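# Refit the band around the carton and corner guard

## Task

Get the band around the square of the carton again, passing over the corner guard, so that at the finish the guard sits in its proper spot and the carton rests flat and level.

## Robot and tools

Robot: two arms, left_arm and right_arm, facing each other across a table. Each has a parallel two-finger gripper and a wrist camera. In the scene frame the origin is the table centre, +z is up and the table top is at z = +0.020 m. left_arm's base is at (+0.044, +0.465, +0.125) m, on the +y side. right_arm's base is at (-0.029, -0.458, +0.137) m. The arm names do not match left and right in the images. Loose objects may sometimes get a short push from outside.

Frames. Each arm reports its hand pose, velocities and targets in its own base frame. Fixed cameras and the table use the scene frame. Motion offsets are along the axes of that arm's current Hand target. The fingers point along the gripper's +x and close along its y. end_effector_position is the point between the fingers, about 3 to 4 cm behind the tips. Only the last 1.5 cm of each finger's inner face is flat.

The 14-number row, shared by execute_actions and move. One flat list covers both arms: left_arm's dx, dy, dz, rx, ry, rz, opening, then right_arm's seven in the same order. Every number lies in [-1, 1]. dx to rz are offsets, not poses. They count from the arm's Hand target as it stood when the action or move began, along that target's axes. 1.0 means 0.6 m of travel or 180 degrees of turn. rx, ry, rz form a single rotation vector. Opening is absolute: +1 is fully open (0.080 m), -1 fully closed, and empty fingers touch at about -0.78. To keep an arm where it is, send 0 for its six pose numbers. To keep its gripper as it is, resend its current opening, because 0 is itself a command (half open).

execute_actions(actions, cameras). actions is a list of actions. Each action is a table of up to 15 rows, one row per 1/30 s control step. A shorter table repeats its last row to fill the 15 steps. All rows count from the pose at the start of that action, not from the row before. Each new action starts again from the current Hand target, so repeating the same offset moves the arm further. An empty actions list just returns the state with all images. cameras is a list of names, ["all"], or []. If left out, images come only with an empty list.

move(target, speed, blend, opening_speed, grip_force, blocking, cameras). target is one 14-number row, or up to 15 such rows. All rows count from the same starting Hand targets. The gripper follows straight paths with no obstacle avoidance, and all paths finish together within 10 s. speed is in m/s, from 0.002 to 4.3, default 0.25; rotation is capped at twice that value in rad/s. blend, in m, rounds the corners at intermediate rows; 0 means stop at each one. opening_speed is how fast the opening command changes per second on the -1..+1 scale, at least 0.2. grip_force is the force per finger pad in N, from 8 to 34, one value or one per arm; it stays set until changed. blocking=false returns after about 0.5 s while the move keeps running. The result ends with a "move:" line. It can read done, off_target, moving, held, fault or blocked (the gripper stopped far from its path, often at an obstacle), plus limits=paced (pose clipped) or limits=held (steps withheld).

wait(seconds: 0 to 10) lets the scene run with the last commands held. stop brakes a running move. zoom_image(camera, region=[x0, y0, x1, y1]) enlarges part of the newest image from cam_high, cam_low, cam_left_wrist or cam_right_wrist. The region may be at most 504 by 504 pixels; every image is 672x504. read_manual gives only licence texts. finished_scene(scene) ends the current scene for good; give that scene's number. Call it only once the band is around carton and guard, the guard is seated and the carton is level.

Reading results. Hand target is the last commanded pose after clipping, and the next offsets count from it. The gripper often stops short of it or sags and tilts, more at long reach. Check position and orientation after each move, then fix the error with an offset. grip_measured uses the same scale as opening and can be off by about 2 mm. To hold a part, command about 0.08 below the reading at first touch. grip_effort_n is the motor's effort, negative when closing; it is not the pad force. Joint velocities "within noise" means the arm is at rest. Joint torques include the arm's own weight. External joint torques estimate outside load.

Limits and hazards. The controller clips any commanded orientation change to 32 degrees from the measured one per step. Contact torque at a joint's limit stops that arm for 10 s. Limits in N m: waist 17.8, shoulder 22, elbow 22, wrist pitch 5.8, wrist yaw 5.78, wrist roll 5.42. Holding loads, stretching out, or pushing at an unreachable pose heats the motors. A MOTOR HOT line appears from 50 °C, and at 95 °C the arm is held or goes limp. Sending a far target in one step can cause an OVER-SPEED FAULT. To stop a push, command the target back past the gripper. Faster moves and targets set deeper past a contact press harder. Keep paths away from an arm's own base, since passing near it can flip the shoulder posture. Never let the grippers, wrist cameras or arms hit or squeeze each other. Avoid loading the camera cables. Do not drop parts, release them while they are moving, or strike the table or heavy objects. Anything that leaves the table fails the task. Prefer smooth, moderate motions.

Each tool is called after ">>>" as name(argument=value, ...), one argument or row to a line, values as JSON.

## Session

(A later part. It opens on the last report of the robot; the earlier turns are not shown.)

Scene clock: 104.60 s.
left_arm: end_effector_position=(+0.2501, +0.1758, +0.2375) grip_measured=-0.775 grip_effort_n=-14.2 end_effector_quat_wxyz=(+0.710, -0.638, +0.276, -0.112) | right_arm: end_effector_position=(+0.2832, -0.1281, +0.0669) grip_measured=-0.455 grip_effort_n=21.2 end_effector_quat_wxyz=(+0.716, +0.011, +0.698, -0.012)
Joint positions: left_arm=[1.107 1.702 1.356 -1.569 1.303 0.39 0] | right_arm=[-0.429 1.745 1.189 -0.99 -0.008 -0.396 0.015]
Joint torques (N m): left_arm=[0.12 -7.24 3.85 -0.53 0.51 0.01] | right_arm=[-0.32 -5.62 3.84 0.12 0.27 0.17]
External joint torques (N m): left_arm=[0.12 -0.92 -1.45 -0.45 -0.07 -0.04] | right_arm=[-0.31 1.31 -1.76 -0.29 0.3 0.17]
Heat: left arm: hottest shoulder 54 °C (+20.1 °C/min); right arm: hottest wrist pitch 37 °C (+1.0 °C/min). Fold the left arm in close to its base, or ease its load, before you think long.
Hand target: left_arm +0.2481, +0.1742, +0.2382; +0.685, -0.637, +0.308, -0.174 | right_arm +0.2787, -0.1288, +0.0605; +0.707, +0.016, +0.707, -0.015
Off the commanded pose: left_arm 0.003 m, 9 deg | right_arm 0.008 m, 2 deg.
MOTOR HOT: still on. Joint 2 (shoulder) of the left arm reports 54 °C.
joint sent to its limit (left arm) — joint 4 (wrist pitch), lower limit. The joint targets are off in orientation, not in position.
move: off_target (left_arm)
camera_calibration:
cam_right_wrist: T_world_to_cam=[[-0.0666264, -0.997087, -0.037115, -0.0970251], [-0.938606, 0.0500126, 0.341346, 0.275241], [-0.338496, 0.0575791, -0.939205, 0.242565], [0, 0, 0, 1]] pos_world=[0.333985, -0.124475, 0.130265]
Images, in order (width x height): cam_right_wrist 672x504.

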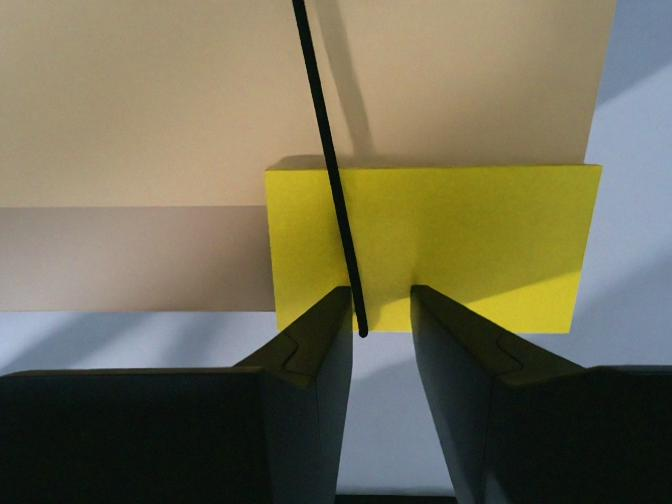

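>>> move(
  target=[
    [0, 0, 0, 0, 0, 0, -1, 0, 0, 0, 0, 0, 0, -0.2],
    [0, 0, 0, 0, 0, 0, -1, -0.12, 0, 0, 0, 0, 0, -0.2],
  ],
  speed=0.08,
  cameras=["cam_right_wrist", "cam_high", "cam_low"],
)

>>> zoom_image(
  camera="cam_high",
  region=[300, 220, 420, 340],
)

>>> zoom_image(
  camera="cam_low",
  region=[150, 170, 310, 290],
)

Scene clock: 106.93 s.
left_arm: end_effector_position=(+0.2501, +0.1758, +0.2375) grip_measured=-0.775 grip_effort_n=-14.2 end_effector_quat_wxyz=(+0.710, -0.638, +0.276, -0.112) | right_arm: end_effector_position=(+0.2778, -0.1275, +0.1278) grip_measured=-0.204 grip_effort_n=19.8 end_effector_quat_wxyz=(+0.702, +0.015, +0.712, -0.010)
Joint positions: left_arm=[1.107 1.702 1.356 -1.569 1.303 0.39 0] | right_arm=[-0.431 1.713 1.398 -1.271 -0.002 -0.396 0.026]
Joint torques (N m): left_arm=[0.13 -7.36 3.89 -0.53 0.5 -0.02] | right_arm=[-0.13 -8.05 5.93 0 -0.01 0.17]
External joint torques (N m): left_arm=[0.12 -1.2 -1.36 -0.46 -0.08 -0.07] | right_arm=[-0.11 -1.28 0.23 -0.33 0.02 0.17]
Heat: left arm: hottest shoulder 53 °C (+19.0 °C/min); right arm: hottest wrist pitch 37 °C (+1.0 °C/min). Fold the left arm in close to its base, or ease its load, before you think long.
Hand target: left_arm +0.2481, +0.1742, +0.2382; +0.685, -0.637, +0.308, -0.174 | right_arm +0.2788, -0.1289, +0.1325; +0.707, +0.016, +0.707, -0.015
Off the commanded pose: left_arm 0.003 m, 9 deg | right_arm 0.005 m, 1 deg.
MOTOR HOT: still on. Joint 2 (shoulder) of the left arm reports 53 °C.
joint sent to its limit (left arm) — joint 4 (wrist pitch), lower limit. The joint targets are off in orientation, not in position.
move: off_target (left_arm)
camera_calibration:
cam_right_wrist: T_world_to_cam=[[-0.0705637, -0.996496, -0.0449015, -0.0923615], [-0.924647, 0.0484557, 0.377729, 0.240632], [-0.37423, 0.068172, -0.924827, 0.307314], [0, 0, 0, 1]] pos_world=[0.330989, -0.124648, 0.189171]
Images, in order (width x height): cam_high 672x504, cam_low 672x504, cam_right_wrist 672x504.

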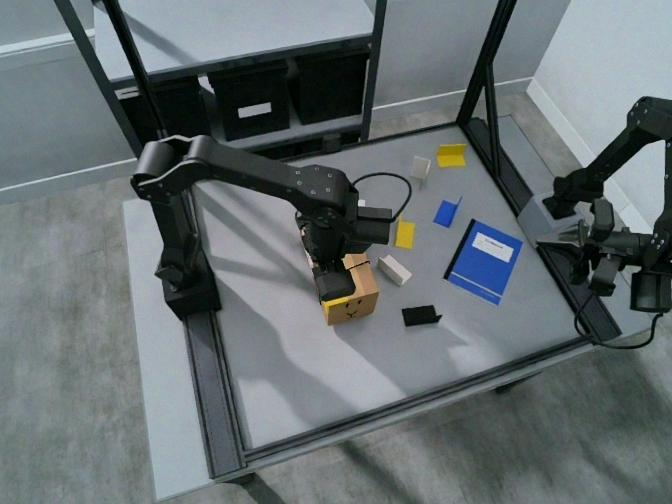

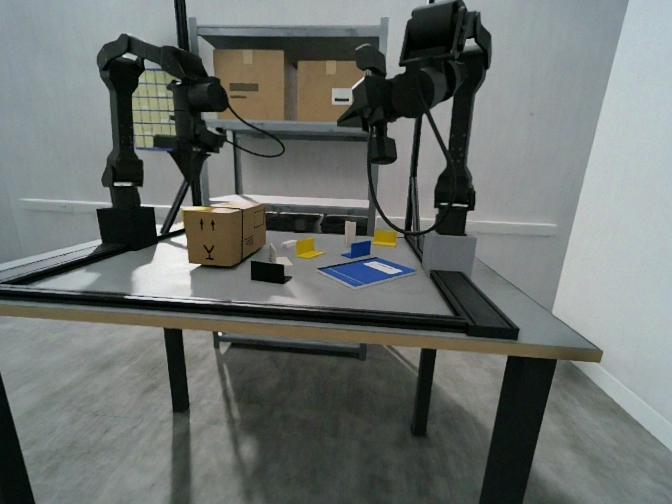

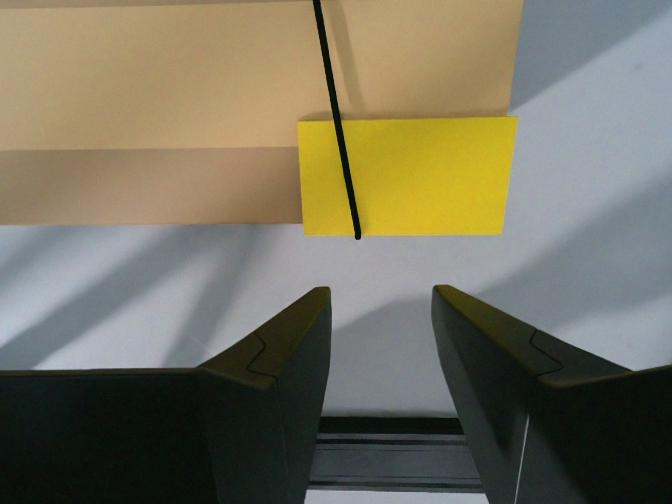

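Scaled by 4.200 from the camera's 672x504 image, which has a finer 960x720 frame.

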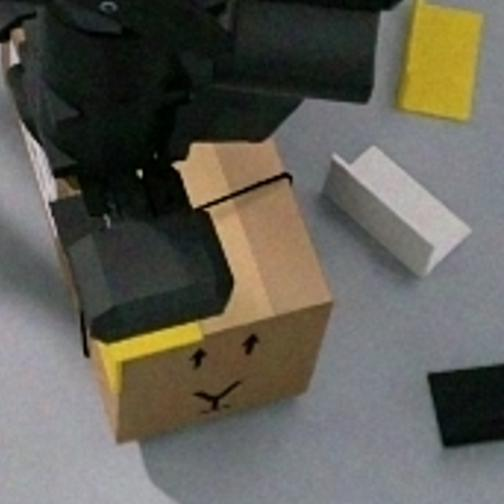

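Scaled by 3.150 from the camera's 672x504 image, which has a finer 960x720 frame.

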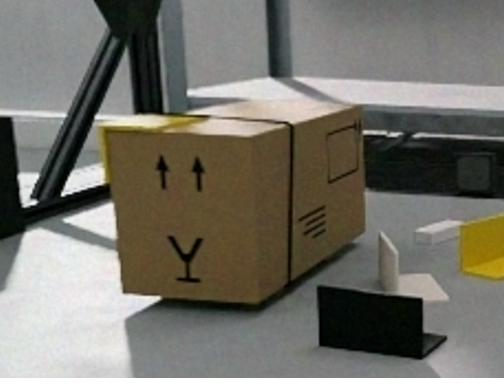

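>>> move(
  target=[0, 0, 0, 0, 0, 0, -1, 0.0125, 0.0353, 0.1587, 0, 0, 0, -0.2],
  speed=0.12,
  cameras=["cam_right_wrist", "cam_high"],
)

Scene clock: 108.83 s.
left_arm: end_effector_position=(+0.2501, +0.1758, +0.2375) grip_measured=-0.775 grip_effort_n=-14.2 end_effector_quat_wxyz=(+0.710, -0.638, +0.276, -0.112) | right_arm: end_effector_position=(+0.3729, -0.1115, +0.1276) grip_measured=-0.204 grip_effort_n=19.8 end_effector_quat_wxyz=(+0.709, +0.013, +0.705, -0.014)
Joint positions: left_arm=[1.107 1.702 1.356 -1.569 1.303 0.39 0] | right_arm=[-0.291 2.024 1.804 -1.344 -0.001 -0.253 0.026]
Joint torques (N m): left_arm=[0.07 -7.23 4.02 -0.52 0.52 0.03] | right_arm=[-0.01 -8.21 5.98 -0.01 -0.03 0.18]
External joint torques (N m): left_arm=[0.07 -0.95 -1.28 -0.44 -0.07 -0.02] | right_arm=[0.04 0.92 0.24 -0.35 -0.01 0.18]
Heat: left arm: hottest shoulder 53 °C (+18.1 °C/min); right arm: hottest wrist pitch 37 °C (+1.0 °C/min). Fold the left arm in close to its base, or ease its load, before you think long.
Hand target: left_arm +0.2481, +0.1742, +0.2382; +0.685, -0.637, +0.308, -0.174 | right_arm +0.3747, -0.1119, +0.1249; +0.707, +0.016, +0.707, -0.015
Off the commanded pose: left_arm 0.003 m, 9 deg | right_arm 0.003 m, 0 deg.
MOTOR HOT: still on. Joint 2 (shoulder) of the left arm reports 53 °C.
joint sent to its limit (left arm) — joint 4 (wrist pitch), lower limit. The joint targets are off in orientation, not in position.
move: off_target (left_arm)
camera_calibration:
cam_right_wrist: T_world_to_cam=[[-0.0724089, -0.996651, -0.0379878, -0.069919], [-0.931677, 0.0539953, 0.359252, 0.3335], [-0.355997, 0.0614054, -0.932467, 0.335065], [0, 0, 0, 1]] pos_world=[0.424934, -0.108267, 0.189971]
Images, in order (width x height): cam_high 672x504, cam_right_wrist 672x504.

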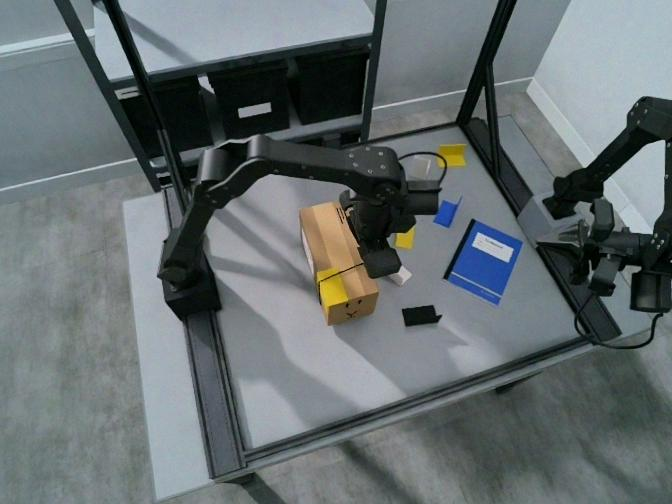

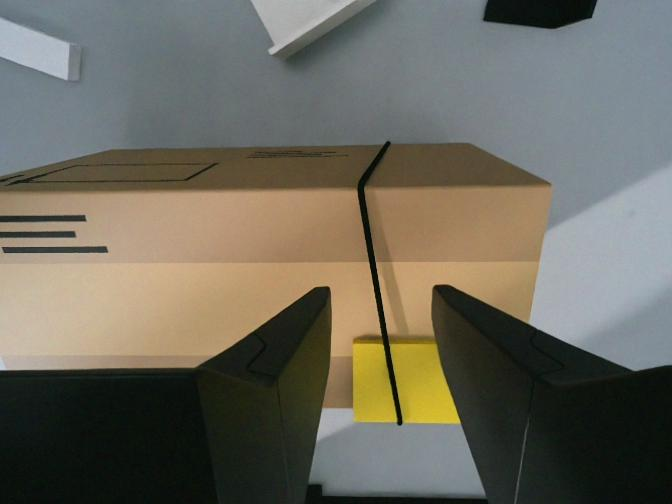

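>>> move(
  target=[0, 0, 0, 0, 0, 0, -1, 0.0983, 0.0016, 0.0175, 0, 0, 0, -0.2],
  speed=0.08,
  cameras=["cam_right_wrist"],
)

Scene clock: 110.70 s.
left_arm: end_effector_position=(+0.2501, +0.1758, +0.2375) grip_measured=-0.775 grip_effort_n=-14.2 end_effector_quat_wxyz=(+0.710, -0.638, +0.276, -0.112) | right_arm: end_effector_position=(+0.3865, -0.1125, +0.0720) grip_measured=-0.204 grip_effort_n=19.8 end_effector_quat_wxyz=(+0.712, +0.013, +0.702, -0.015)
Joint positions: left_arm=[1.107 1.702 1.356 -1.569 1.303 0.39 0] | right_arm=[-0.284 2.088 1.678 -1.145 -0.001 -0.244 0.026]
Joint torques (N m): left_arm=[0.17 -7.23 3.99 -0.5 0.52 0.02] | right_arm=[0.25 -8.49 4.61 0.29 -0.02 0.18]
External joint torques (N m): left_arm=[0.17 -0.95 -1.27 -0.42 -0.07 -0.03] | right_arm=[0.17 1.02 -1.07 -0.07 0.01 0.18]
Heat: left arm: hottest shoulder 52 °C (+17.1 °C/min); right arm: hottest wrist pitch 37 °C (+1.0 °C/min). Fold the left arm in close to its base, or ease its load, before you think long.
Hand target: left_arm +0.2481, +0.1742, +0.2382; +0.685, -0.637, +0.308, -0.174 | right_arm +0.3854, -0.1114, +0.0661; +0.707, +0.016, +0.707, -0.015
Off the commanded pose: left_arm 0.003 m, 9 deg | right_arm 0.006 m, 1 deg.
MOTOR HOT: still on. Joint 2 (shoulder) of the left arm reports 52 °C.
joint sent to its limit (left arm) — joint 4 (wrist pitch), lower limit. The joint targets are off in orientation, not in position.
move: off_target (left_arm)
camera_calibration:
cam_right_wrist: T_world_to_cam=[[-0.0736143, -0.996633, -0.0361161, -0.0716979], [-0.934563, 0.0562986, 0.351316, 0.368093], [-0.3481, 0.0596147, -0.93556, 0.285045], [0, 0, 0, 1]] pos_world=[0.437952, -0.109172, 0.13477]
Images, in order (width x height): cam_right_wrist 672x504.

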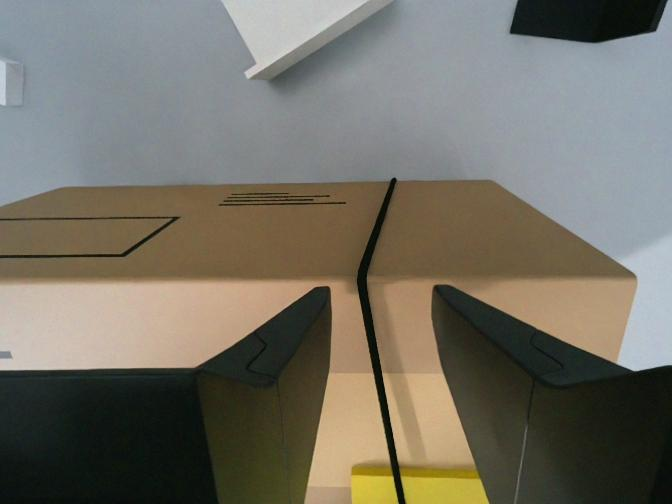

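>>> move(
  target=[0, 0, 0, 0, 0, 0, -1, 0.0102, 0, -0.0035, 0, 0, 0, -0.2],
  speed=0.03,
  cameras=["cam_right_wrist"],
)

Scene clock: 111.67 s.
left_arm: end_effector_position=(+0.2501, +0.1758, +0.2375) grip_measured=-0.775 grip_effort_n=-13.7 end_effector_quat_wxyz=(+0.710, -0.638, +0.276, -0.112) | right_arm: end_effector_position=(+0.3852, -0.1122, +0.0661) grip_measured=-0.204 grip_effort_n=19.8 end_effector_quat_wxyz=(+0.712, +0.013, +0.702, -0.015)
Joint positions: left_arm=[1.107 1.702 1.356 -1.569 1.303 0.39 0] | right_arm=[-0.284 2.088 1.654 -1.122 -0.001 -0.244 0.026]
Joint torques (N m): left_arm=[0.3 -7.16 4.17 -0.52 0.5 0.02] | right_arm=[0.15 -8.97 3.63 0.46 -0.04 0.15]
External joint torques (N m): left_arm=[0.31 -0.85 -1.09 -0.42 -0.08 -0.03] | right_arm=[0.16 0.45 -2 0.1 -0.02 0.15]
Heat: left arm: hottest shoulder 52 °C (+17.1 °C/min); right arm: hottest wrist pitch 37 °C (+1.0 °C/min). Fold the left arm in close to its base, or ease its load, before you think long.
Hand target: left_arm +0.2481, +0.1742, +0.2382; +0.685, -0.637, +0.308, -0.174 | right_arm +0.3832, -0.1113, +0.0599; +0.707, +0.016, +0.707, -0.015
Off the commanded pose: left_arm 0.003 m, 9 deg | right_arm 0.007 m, 1 deg.
MOTOR HOT: still on. Joint 2 (shoulder) of the left arm reports 52 °C.
joint sent to its limit (left arm) — joint 4 (wrist pitch), lower limit. The joint targets are off in orientation, not in position.
move: off_target (left_arm)
camera_calibration:
cam_right_wrist: T_world_to_cam=[[-0.0736142, -0.996638, -0.0359669, -0.0717242], [-0.934296, 0.0563055, 0.352023, 0.368854], [-0.348815, 0.0595176, -0.9353, 0.279263], [0, 0, 0, 1]] pos_world=[0.43675, -0.108873, 0.12877]
Images, in order (width x height): cam_right_wrist 672x504.

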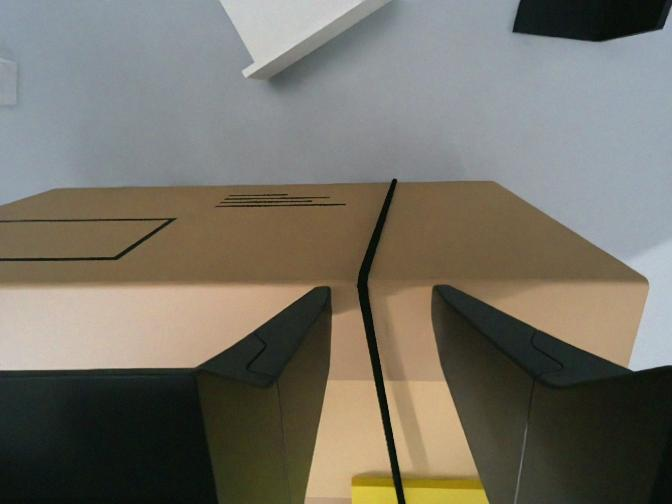

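>>> move(
  target=[0, 0, 0, 0, 0, 0, -1, 0.0055, 0, -0.005, 0, 0, 0, -0.2],
  speed=0.03,
  cameras=["cam_right_wrist"],
)

Scene clock: 112.57 s.
left_arm: end_effector_position=(+0.2501, +0.1758, +0.2375) grip_measured=-0.775 grip_effort_n=-13.7 end_effector_quat_wxyz=(+0.710, -0.638, +0.276, -0.112) | right_arm: end_effector_position=(+0.3846, -0.1120, +0.0648) grip_measured=-0.204 grip_effort_n=19.8 end_effector_quat_wxyz=(+0.715, +0.012, +0.699, -0.016)
Joint positions: left_arm=[1.107 1.702 1.356 -1.569 1.303 0.39 0] | right_arm=[-0.284 2.079 1.635 -1.103 -0.001 -0.244 0.026]
Joint torques (N m): left_arm=[0.14 -7.16 3.97 -0.55 0.5 0] | right_arm=[-0.01 -8.75 3.24 0.38 -0.04 0.09]
External joint torques (N m): left_arm=[0.17 -0.9 -1.3 -0.47 -0.08 -0.05] | right_arm=[-0.07 0.65 -2.46 -0.02 -0.01 0.09]
Heat: left arm: hottest shoulder 52 °C (+17.1 °C/min); right arm: hottest wrist pitch 37 °C (+1.0 °C/min). Fold the left arm in close to its base, or ease its load, before you think long.
Hand target: left_arm +0.2481, +0.1742, +0.2382; +0.685, -0.637, +0.308, -0.174 | right_arm +0.3803, -0.1111, +0.0566; +0.707, +0.016, +0.707, -0.015
Off the commanded pose: left_arm 0.003 m, 9 deg | right_arm 0.009 m, 1 deg.
MOTOR HOT: still on. Joint 2 (shoulder) of the left arm reports 52 °C.
joint sent to its limit (left arm) — joint 4 (wrist pitch), lower limit. The joint targets are off in orientation, not in position.
move: off_target (left_arm, right_arm)
camera_calibration:
cam_right_wrist: T_world_to_cam=[[-0.0733748, -0.996721, -0.034123, -0.0718994], [-0.93722, 0.0572173, 0.344012, 0.37045], [-0.340932, 0.0572226, -0.938345, 0.274698], [0, 0, 0, 1]] pos_world=[0.435571, -0.108579, 0.127869]
Images, in order (width x height): cam_right_wrist 672x504.

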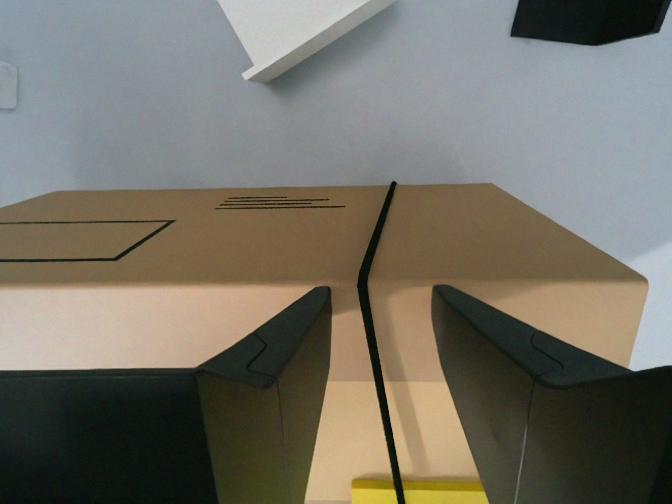

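>>> move(
  target=[0, 0, 0, 0, 0, 0, -1, 0.003, 0, 0, 0, 0, 0, -1],
  speed=0.03,
  opening_speed=0.5,
  cameras=["cam_right_wrist"],
)

>>> zoom_image(
  camera="cam_right_wrist",
  region=[280, 170, 500, 400],
)

Scene clock: 114.53 s.
left_arm: end_effector_position=(+0.2501, +0.1758, +0.2375) grip_measured=-0.775 grip_effort_n=-14.2 end_effector_quat_wxyz=(+0.710, -0.638, +0.276, -0.112) | right_arm: end_effector_position=(+0.3854, -0.1096, +0.0646) grip_measured=-0.771 grip_effort_n=-32.8 end_effector_quat_wxyz=(+0.717, +0.012, +0.697, -0.013)
Joint positions: left_arm=[1.107 1.702 1.356 -1.569 1.303 0.39 0] | right_arm=[-0.28 2.076 1.629 -1.096 -0.007 -0.244 0]
Joint torques (N m): left_arm=[0.12 -7.16 3.93 -0.51 0.51 0.05] | right_arm=[-0.33 -8.34 3.19 0.42 0.15 0.09]
External joint torques (N m): left_arm=[0.12 -0.91 -1.34 -0.43 -0.08 0] | right_arm=[-0.43 0.98 -2.4 0.06 0.18 0.09]
Heat: left arm: hottest shoulder 52 °C (+17.1 °C/min); right arm: hottest wrist pitch 37 °C (+1.0 °C/min). Fold the left arm in close to its base, or ease its load, before you think long.
Hand target: left_arm +0.2481, +0.1742, +0.2382; +0.685, -0.637, +0.308, -0.174 | right_arm +0.3803, -0.1112, +0.0549; +0.707, +0.016, +0.707, -0.015
Off the commanded pose: left_arm 0.003 m, 9 deg | right_arm 0.011 m, 2 deg.
MOTOR HOT: still on. Joint 2 (shoulder) of the left arm reports 52 °C.
joint sent to its limit (left arm) — joint 4 (wrist pitch), lower limit. The joint targets are off in orientation, not in position.
move: off_target (left_arm, right_arm)
camera_calibration:
cam_right_wrist: T_world_to_cam=[[-0.068823, -0.996877, -0.0387234, -0.0708667], [-0.939486, 0.0517056, 0.338662, 0.37182], [-0.335602, 0.0596879, -0.940111, 0.273082], [0, 0, 0, 1]] pos_world=[0.43609, -0.10617, 0.128062]
Images, in order (width x height): cam_right_wrist 672x504.

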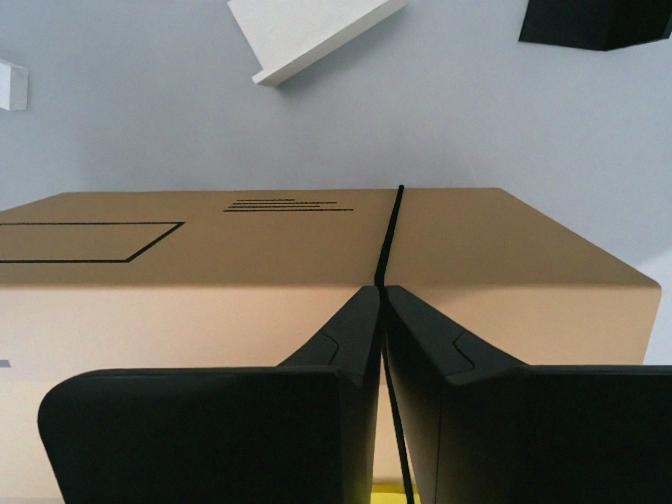

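Scaled by 2.191 from the camera's 672x504 image, which has a finer 960x720 frame.

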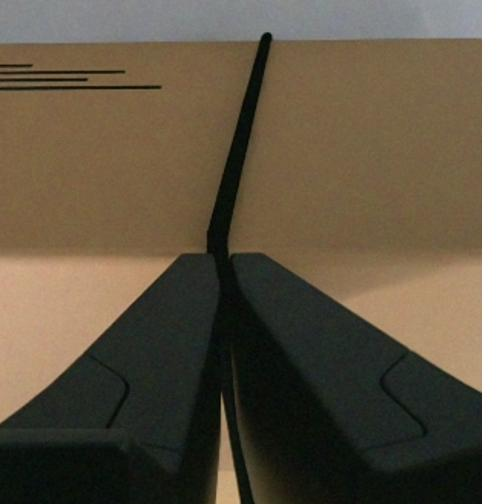

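>>> move(
  target=[
    [0, 0, 0, 0, 0, 0, -1, -0.0285, 0, 0.005, 0, 0, 0, -1],
    [0, 0, 0, 0, 0, 0, -1, -0.0285, -0.03, 0.005, 0, 0, 0, -1],
  ],
  speed=0.04,
  cameras=["cam_right_wrist"],
)

Scene clock: 116.53 s.
left_arm: end_effector_position=(+0.2501, +0.1758, +0.2375) grip_measured=-0.775 grip_effort_n=-14.2 end_effector_quat_wxyz=(+0.710, -0.638, +0.276, -0.112) | right_arm: end_effector_position=(+0.3837, -0.1212, +0.0721) grip_measured=-0.772 grip_effort_n=-27.7 end_effector_quat_wxyz=(+0.709, +0.017, +0.705, -0.008)
Joint positions: left_arm=[1.107 1.702 1.356 -1.569 1.303 0.39 0] | right_arm=[-0.311 2.098 1.693 -1.163 -0.014 -0.276 0]
Joint torques (N m): left_arm=[0.11 -7.25 4.01 -0.5 0.54 0] | right_arm=[-1.13 -9.17 6.06 -0.27 0.4 -0.17]
External joint torques (N m): left_arm=[0.1 -1.04 -1.25 -0.43 -0.05 -0.05] | right_arm=[-1.08 0.39 0.33 -0.65 0.44 -0.17]
Heat: left arm: hottest shoulder 51 °C (+16.1 °C/min); right arm: hottest shoulder 36 °C (+3.0 °C/min). Fold the left arm in close to its base, or ease its load, before you think long.
Hand target: left_arm +0.2481, +0.1742, +0.2382; +0.685, -0.637, +0.308, -0.174 | right_arm +0.3825, -0.1292, +0.0719; +0.707, +0.016, +0.707, -0.015
Off the commanded pose: left_arm 0.003 m, 9 deg | right_arm 0.008 m, 1 deg.
MOTOR HOT: still on. Joint 2 (shoulder) of the left arm reports 51 °C.
joint sent to its limit (left arm) — joint 4 (wrist pitch), lower limit. The joint targets are off in orientation, not in position.
move: off_target (left_arm)
camera_calibration:
cam_right_wrist: T_world_to_cam=[[-0.0692496, -0.996287, -0.0511557, -0.0811499], [-0.932084, 0.04634, 0.359266, 0.363244], [-0.355561, 0.0725604, -0.931832, 0.288796], [0, 0, 0, 1]] pos_world=[0.435639, -0.118636, 0.134457]
Images, in order (width x height): cam_right_wrist 672x504.

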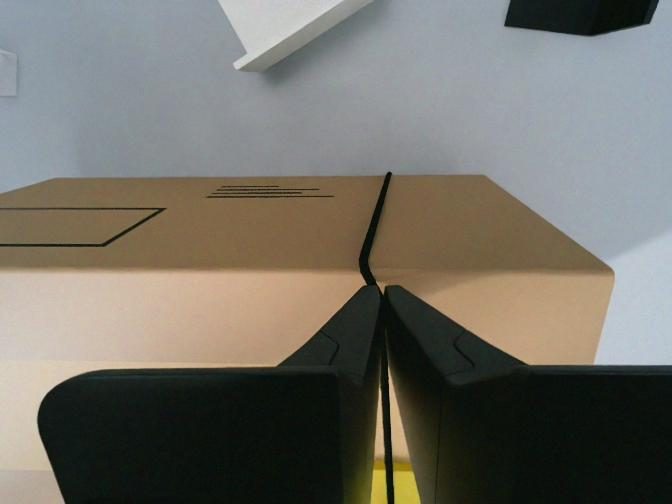

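>>> move(
  target=[
    [0, 0, 0, 0, 0, 0, -1, -0.006, 0, 0.01, 0, 0, 0, -1],
    [0, 0, 0, 0, 0, 0, -1, -0.006, -0.0133, 0.01, 0, 0, 0, -1],
  ],
  speed=0.04,
  cameras=["cam_right_wrist"],
)

Scene clock: 118.23 s.
left_arm: end_effector_position=(+0.2501, +0.1758, +0.2375) grip_measured=-0.775 grip_effort_n=-14.2 end_effector_quat_wxyz=(+0.710, -0.638, +0.276, -0.112) | right_arm: end_effector_position=(+0.3861, -0.1307, +0.0738) grip_measured=-0.772 grip_effort_n=-27.2 end_effector_quat_wxyz=(+0.705, +0.019, +0.709, -0.009)
Joint positions: left_arm=[1.107 1.702 1.356 -1.569 1.303 0.39 0] | right_arm=[-0.33 2.13 1.75 -1.2 -0.011 -0.291 0]
Joint torques (N m): left_arm=[0.16 -7.3 3.84 -0.51 0.54 0] | right_arm=[-0.78 -9.37 6.63 0.09 0.29 -0.16]
External joint torques (N m): left_arm=[0.19 -1.08 -1.39 -0.42 -0.04 -0.05] | right_arm=[-0.78 0.37 0.97 -0.24 0.32 -0.16]
Heat: left arm: hottest shoulder 51 °C (+15.2 °C/min); right arm: hottest shoulder 37 °C (+4.1 °C/min). Fold the left arm in close to its base, or ease its load, before you think long.
Hand target: left_arm +0.2481, +0.1742, +0.2382; +0.685, -0.637, +0.308, -0.174 | right_arm +0.3881, -0.1375, +0.0754; +0.707, +0.016, +0.707, -0.015
Off the commanded pose: left_arm 0.003 m, 9 deg | right_arm 0.007 m, 1 deg.
MOTOR HOT: still on. Joint 2 (shoulder) of the left arm reports 51 °C.
joint sent to its limit (left arm) — joint 4 (wrist pitch), lower limit. The joint targets are off in orientation, not in position.
move: off_target (left_arm)
camera_calibration:
cam_right_wrist: T_world_to_cam=[[-0.0745164, -0.995914, -0.0510217, -0.0882855], [-0.927047, 0.0503286, 0.371553, 0.362977], [-0.367467, 0.0749863, -0.927009, 0.29658], [0, 0, 0, 1]] pos_world=[0.438902, -0.128432, 0.135562]
Images, in order (width x height): cam_right_wrist 672x504.

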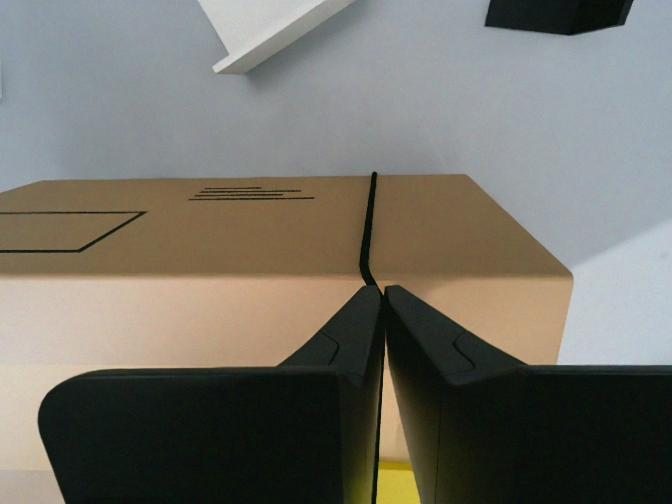

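>>> move(
  target=[0, 0, 0, 0, 0, 0, -1, 0, -0.0133, 0.0, 0, 0, 0, -1],
  speed=0.04,
  cameras=["cam_right_wrist", "cam_high"],
)

Scene clock: 119.10 s.
left_arm: end_effector_position=(+0.2501, +0.1758, +0.2375) grip_measured=-0.775 grip_effort_n=-14.2 end_effector_quat_wxyz=(+0.710, -0.638, +0.276, -0.112) | right_arm: end_effector_position=(+0.3859, -0.1379, +0.0737) grip_measured=-0.772 grip_effort_n=-27.2 end_effector_quat_wxyz=(+0.704, +0.018, +0.710, -0.009)
Joint positions: left_arm=[1.107 1.702 1.356 -1.569 1.303 0.39 0] | right_arm=[-0.347 2.14 1.764 -1.207 -0.011 -0.309 0]
Joint torques (N m): left_arm=[0.12 -7.22 3.87 -0.52 0.53 0.03] | right_arm=[-0.86 -9.6 6.77 0.13 0.29 -0.25]
External joint torques (N m): left_arm=[0.12 -0.98 -1.4 -0.44 -0.06 -0.03] | right_arm=[-0.92 0.14 1.17 -0.18 0.33 -0.25]
Heat: left arm: hottest shoulder 51 °C (+14.2 °C/min); right arm: hottest shoulder 37 °C (+4.1 °C/min). Fold the left arm in close to its base, or ease its load, before you think long.
Hand target: left_arm +0.2481, +0.1742, +0.2382; +0.685, -0.637, +0.308, -0.174 | right_arm +0.3877, -0.1453, +0.0754; +0.707, +0.016, +0.707, -0.015
Off the commanded pose: left_arm 0.003 m, 9 deg | right_arm 0.008 m, 1 deg.
MOTOR HOT: still on. Joint 2 (shoulder) of the left arm reports 51 °C.
joint sent to its limit (left arm) — joint 4 (wrist pitch), lower limit. The joint targets are off in orientation, not in position.
move: off_target (left_arm)
camera_calibration:
cam_right_wrist: T_world_to_cam=[[-0.0730332, -0.996002, -0.0514461, -0.0959863], [-0.926815, 0.0487276, 0.372342, 0.362798], [-0.368347, 0.0748744, -0.926669, 0.297178], [0, 0, 0, 1]] pos_world=[0.438701, -0.135532, 0.135362]
Images, in order (width x height): cam_high 672x504, cam_right_wrist 672x504.

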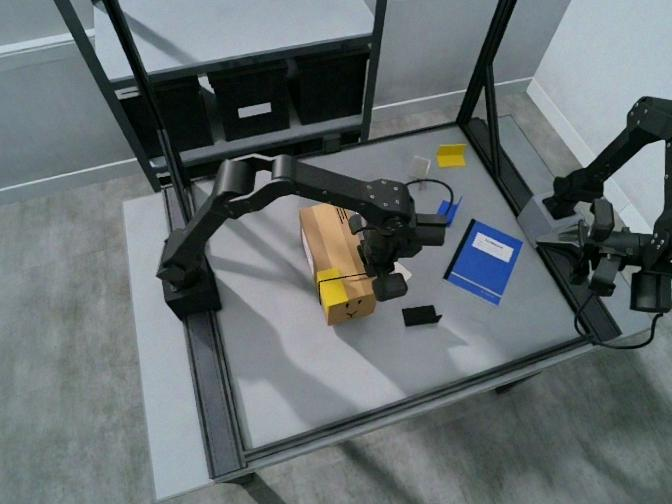

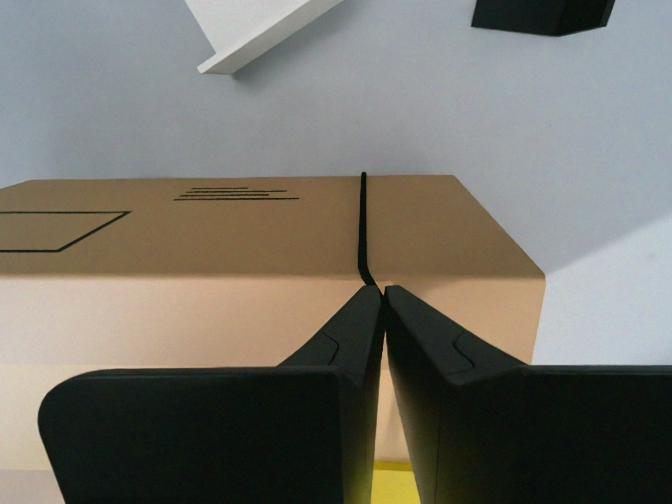

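>>> move(
  target=[
    [0, 0, 0, 0, 0, 0, -1, 0.029, 0, -0.006, 0, 0, 0, -1],
    [0, 0, 0, 0, 0, 0, -1, 0.029, 0, -0.006, 0, 0, 0, -0.45],
  ],
  speed=0.04,
  opening_speed=0.4,
  cameras=["cam_right_wrist"],
)

Scene clock: 122.03 s.
left_arm: end_effector_position=(+0.2501, +0.1758, +0.2375) grip_measured=-0.775 grip_effort_n=-14.2 end_effector_quat_wxyz=(+0.710, -0.638, +0.276, -0.112) | right_arm: end_effector_position=(+0.3881, -0.1415, +0.0654) grip_measured=-0.455 grip_effort_n=23.5 end_effector_quat_wxyz=(+0.713, +0.016, +0.700, -0.013)
Joint positions: left_arm=[1.107 1.702 1.356 -1.569 1.303 0.39 0] | right_arm=[-0.353 2.134 1.722 -1.143 -0.01 -0.312 0.015]
Joint torques (N m): left_arm=[0.27 -7.13 3.97 -0.5 0.53 0.02] | right_arm=[-0.66 -9.15 3.64 0.56 0.26 -0.18]
External joint torques (N m): left_arm=[0.27 -0.87 -1.28 -0.41 -0.05 -0.03] | right_arm=[-0.64 0.64 -2.08 0.17 0.29 -0.18]
Motor temperatures (°C): left_arm=[25 50 36 31 29 35] | right_arm=[28 37 33 36 29 31]
Heat: left arm: hottest shoulder 50 °C (+12.2 °C/min); right arm: hottest shoulder 37 °C (+4.1 °C/min). Fold the left arm in close to its base, or ease its load, before you think long.
Hand target: left_arm +0.2481, +0.1742, +0.2382; +0.685, -0.637, +0.308, -0.174 | right_arm +0.3841, -0.1453, +0.0580; +0.707, +0.016, +0.707, -0.015
Off the commanded pose: left_arm 0.003 m, 9 deg | right_arm 0.009 m, 1 deg.
MOTOR HOT: still on. Joint 2 (shoulder) of the left arm reports 50 °C.
joint sent to its limit (left arm) — joint 4 (wrist pitch), lower limit. The joint targets are off in orientation, not in position.
move: off_target (left_arm, right_arm); target 2's new opening was sent with right_arm's hand 0.009 m and 1 deg from that target
camera_calibration:
cam_right_wrist: T_world_to_cam=[[-0.0748154, -0.996259, -0.0432476, -0.0997142], [-0.93587, 0.0551739, 0.347998, 0.374165], [-0.34431, 0.0665098, -0.936497, 0.280707], [0, 0, 0, 1]] pos_world=[0.43936, -0.138655, 0.128361]
Images, in order (width x height): cam_right_wrist 672x504.

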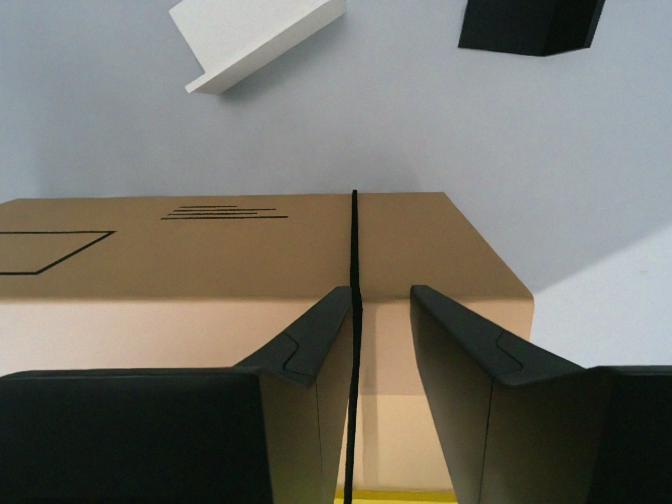

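>>> move(
  target=[
    [0, 0, 0, 0, 0, 0, -1, 0, 0, 0, 0, 0, 0, -0.2],
    [0, 0, 0, 0, 0, 0, -1, -0.15, 0, 0, 0, 0, 0, -0.2],
  ],
  speed=0.08,
  cameras=["cam_right_wrist", "cam_high", "cam_low"],
)

>>> zoom_image(
  camera="cam_high",
  region=[280, 190, 420, 340],
)

>>> zoom_image(
  camera="cam_low",
  region=[160, 190, 290, 280],
)

Scene clock: 124.53 s.
left_arm: end_effector_position=(+0.2501, +0.1758, +0.2375) grip_measured=-0.775 grip_effort_n=-15.1 end_effector_quat_wxyz=(+0.710, -0.638, +0.276, -0.112) | right_arm: end_effector_position=(+0.3830, -0.1448, +0.1470) grip_measured=-0.204 grip_effort_n=19.8 end_effector_quat_wxyz=(+0.706, +0.018, +0.708, -0.016)
Joint positions: left_arm=[1.107 1.702 1.356 -1.569 1.303 0.39 0] | right_arm=[-0.362 2.134 2.047 -1.487 -0.002 -0.313 0.026]
Joint torques (N m): left_arm=[0.17 -7.19 3.86 -0.55 0.51 0] | right_arm=[0.06 -9.98 5.88 0.01 -0.02 -0.18]
External joint torques (N m): left_arm=[0.14 -0.87 -1.42 -0.46 -0.08 -0.05] | right_arm=[0.07 -0.17 0.21 -0.32 0.01 -0.18]
Heat: left arm: hottest shoulder 50 °C (+10.1 °C/min); right arm: hottest shoulder 37 °C (+3.0 °C/min). Fold the left arm in close to its base, or ease its load, before you think long.
Hand target: left_arm +0.2481, +0.1742, +0.2382; +0.685, -0.637, +0.308, -0.174 | right_arm +0.3841, -0.1454, +0.1480; +0.707, +0.016, +0.707, -0.015
Off the commanded pose: left_arm 0.003 m, 9 deg | right_arm 0.002 m, 0 deg.
MOTOR HOT: still on. Joint 2 (shoulder) of the left arm reports 50 °C.
joint sent to its limit (left arm) — joint 4 (wrist pitch), lower limit. The joint targets are off in orientation, not in position.
move: off_target (left_arm)
camera_calibration:
cam_right_wrist: T_world_to_cam=[[-0.0841213, -0.995627, -0.0406335, -0.0965961], [-0.92763, 0.0633539, 0.368087, 0.33634], [-0.363903, 0.0686568, -0.928903, 0.362254], [0, 0, 0, 1]] pos_world=[0.435699, -0.142353, 0.208772]
Images, in order (width x height): cam_high 672x504, cam_low 672x504, cam_right_wrist 672x504.

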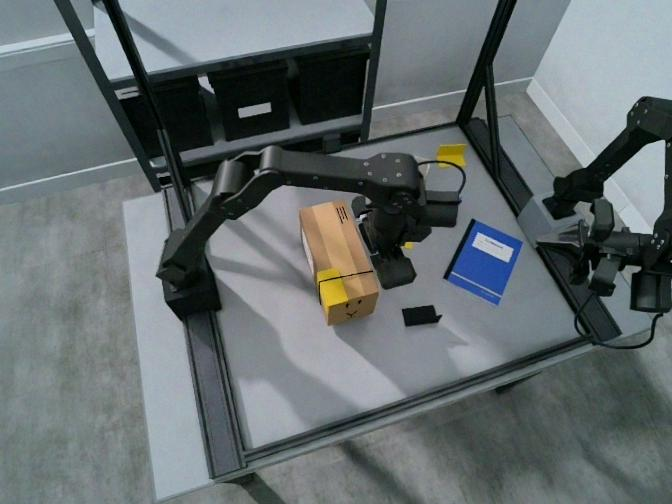

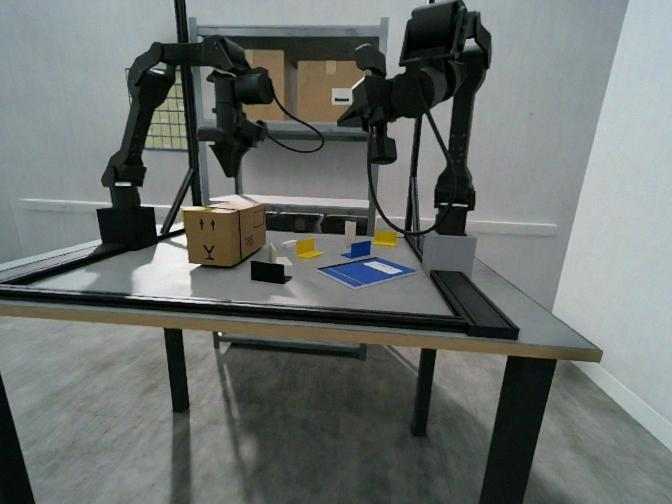

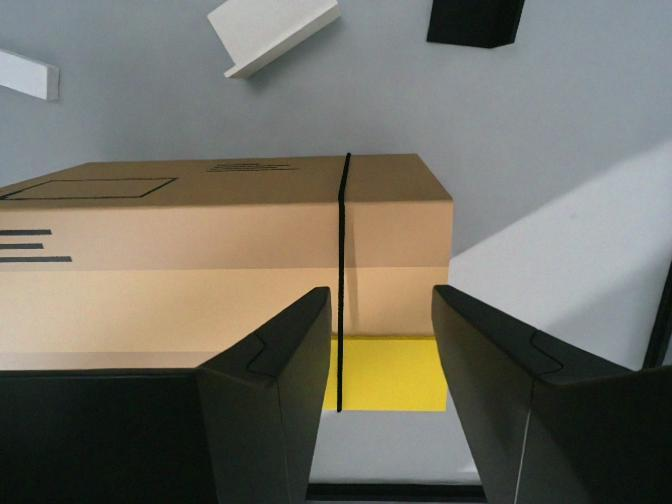

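Scaled by 3.360 from the camera's 672x504 image, which has a finer 960x720 frame.

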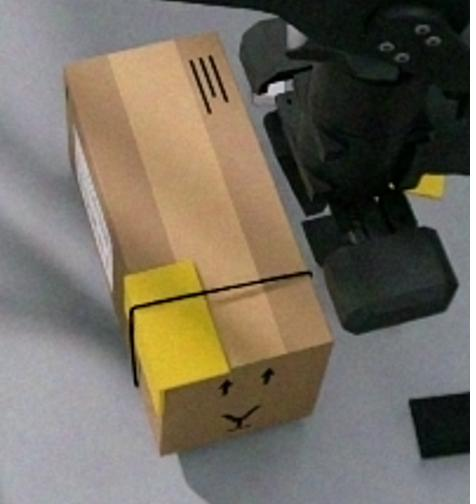

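Scaled by 3.877 from the camera's 672x504 image, which has a finer 960x720 frame.

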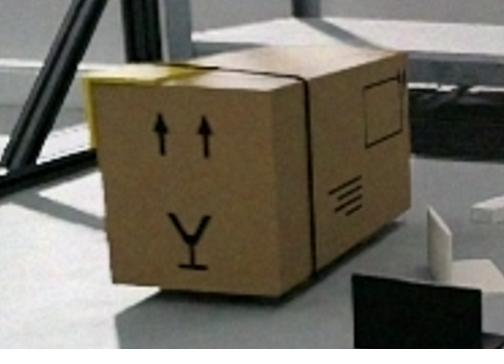

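>>> zoom_image(
  camera="cam_high",
  region=[312, 262, 384, 330],
)

>>> zoom_image(
  camera="cam_low",
  region=[176, 196, 246, 276],
)

>>> zoom_image(
  camera="cam_right_wrist",
  region=[300, 140, 480, 430],
)

Scaled by 7.000 from the camera's 672x504 image, which has a finer 960x720 frame.

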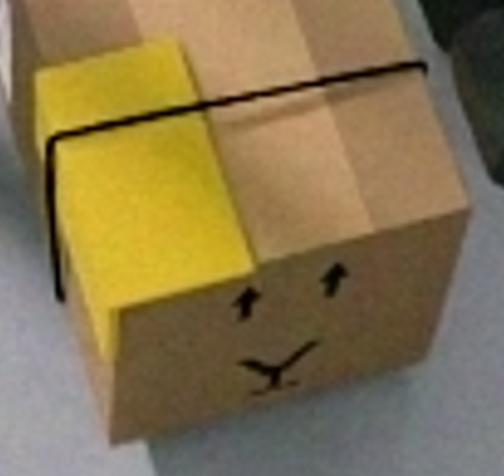

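Scaled by 6.300 from the camera's 672x504 image, which has a finer 960x720 frame.

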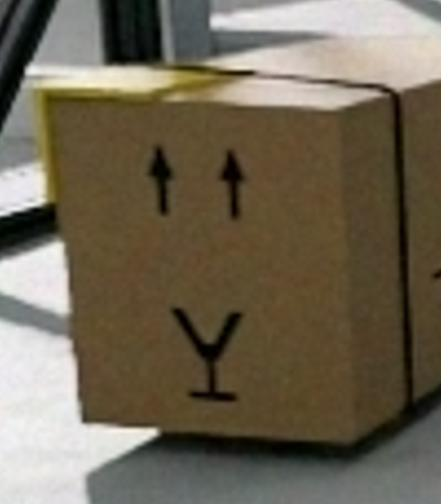

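Scaled by 1.738 from the camera's 672x504 image, which has a finer 960x720 frame.

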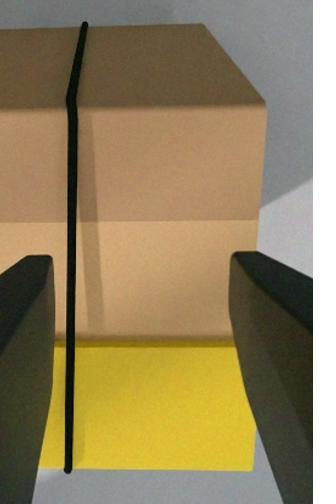

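>>> move(
  target=[
    [0.2099, 0.124, 0.2303, 0, 0, 0, -1, 0.0633, 0.0317, -0.1682, 0, 0, 0, -0.2],
    [0.5053, 0.1963, 0.3742, 0, 0, 0, -1, 0.1367, 0.0317, -0.1682, 0, 0, 0, -0.2],
  ],
  speed=[0.15, 0.1],
  cameras=["cam_right_wrist", "cam_left_wrist", "cam_high"],
)

Scene clock: 132.17 s.
left_arm: end_effector_position=(+0.6007, +0.1692, +0.0667) grip_measured=-0.775 grip_effort_n=-14.2 end_effector_quat_wxyz=(+0.686, -0.635, +0.307, -0.176) | right_arm: end_effector_position=(+0.2863, -0.1218, +0.0709) grip_measured=-0.204 grip_effort_n=19.8 end_effector_quat_wxyz=(+0.712, +0.015, +0.702, -0.018)
Joint positions: left_arm=[0.496 2.701 2.109 0.088 1.149 -1.1 0] | right_arm=[-0.403 1.749 1.21 -1.017 -0.002 -0.356 0.026]
Joint torques (N m): left_arm=[0.16 -11.73 7.09 0.86 0.23 0.03] | right_arm=[-0.13 -6.02 4.15 0.29 -0.02 -0.18]
External joint torques (N m): left_arm=[0.37 1.4 0.81 -0.43 -0.04 -0.02] | right_arm=[-0.15 0.89 -1.39 -0.07 0.01 -0.18]
Heat: left arm: hottest shoulder 49 °C (+3.0 °C/min); right arm: hottest shoulder 38 °C (+4.1 °C/min). Fold the left arm in close to its base, or ease its load, before you think long.
Hand target: left_arm +0.6019, +0.1700, +0.0621; +0.685, -0.637, +0.308, -0.174 | right_arm +0.2842, -0.1218, +0.0661; +0.707, +0.016, +0.707, -0.015
Off the commanded pose: left_arm 0.005 m, 0 deg | right_arm 0.005 m, 1 deg.
MOTOR HOT: still on. Joint 2 (shoulder) of the left arm reports 49 °C.
move: done
camera_calibration:
cam_left_wrist: T_world_to_cam=[[0.184844, -0.135357, 0.973402, -0.139548], [-0.85401, -0.512246, 0.0909416, 0.622348], [0.486312, -0.848105, -0.210282, -0.0532048], [0, 0, 0, 1]] pos_world=[0.58316, 0.254783, 0.0680509]
cam_right_wrist: T_world_to_cam=[[-0.0815877, -0.996055, -0.0348871, -0.0861873], [-0.934004, 0.0641954, 0.351448, 0.276141], [-0.347822, 0.0612586, -0.935557, 0.24972], [0, 0, 0, 1]] pos_world=[0.337743, -0.118872, 0.133571]
Images, in order (width x height): cam_high 672x504, cam_left_wrist 672x504, cam_right_wrist 672x504.

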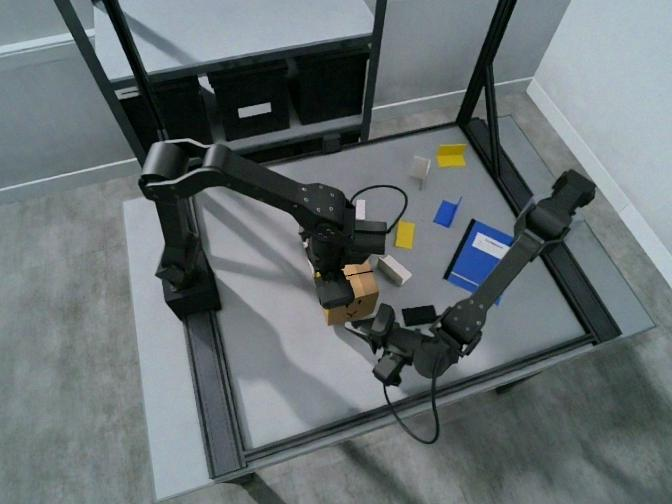

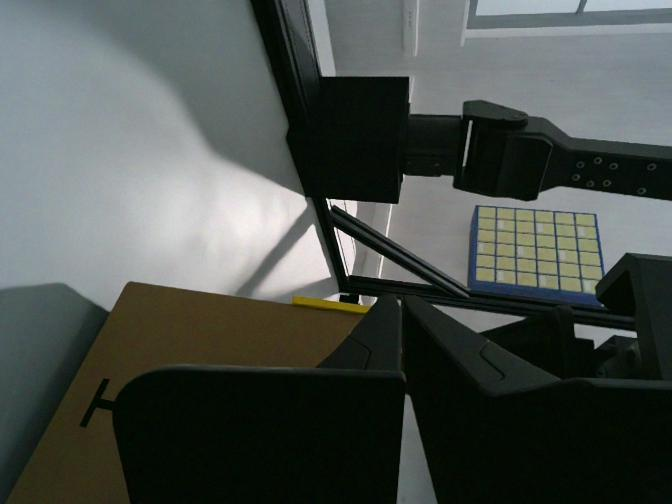

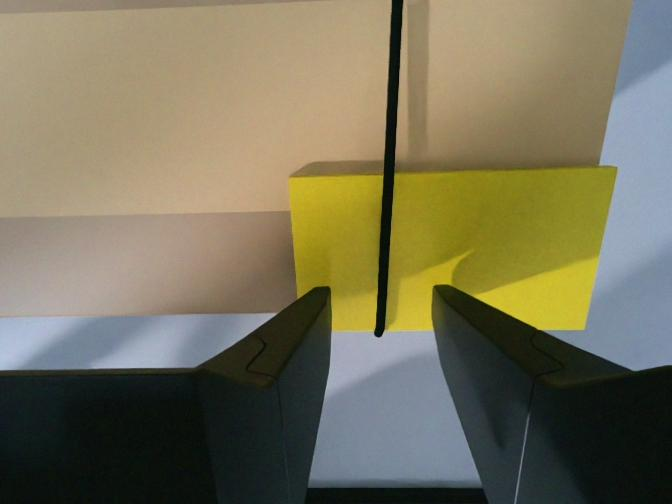

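>>> zoom_image(
  camera="cam_right_wrist",
  region=[540, 80, 660, 200],
)

>>> zoom_image(
  camera="cam_left_wrist",
  region=[240, 250, 460, 440],
)

Scaled by 4.200 from the camera's 672x504 image, which has a finer 960x720 frame.

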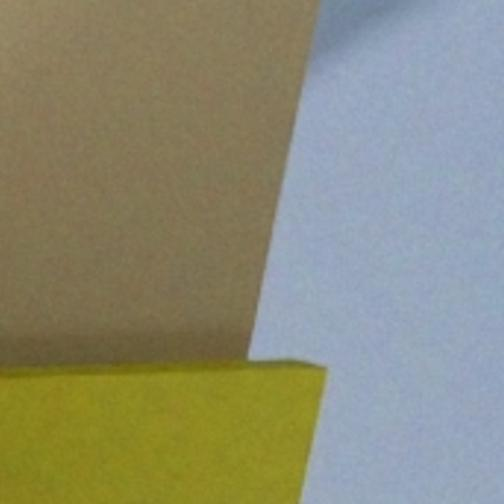

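Scaled by 2.291 from the camera's 672x504 image, which has a finer 960x720 frame.

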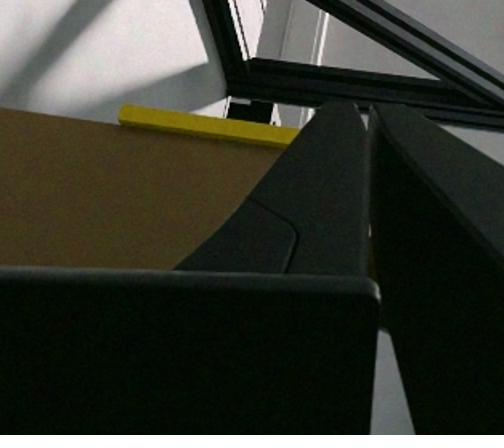

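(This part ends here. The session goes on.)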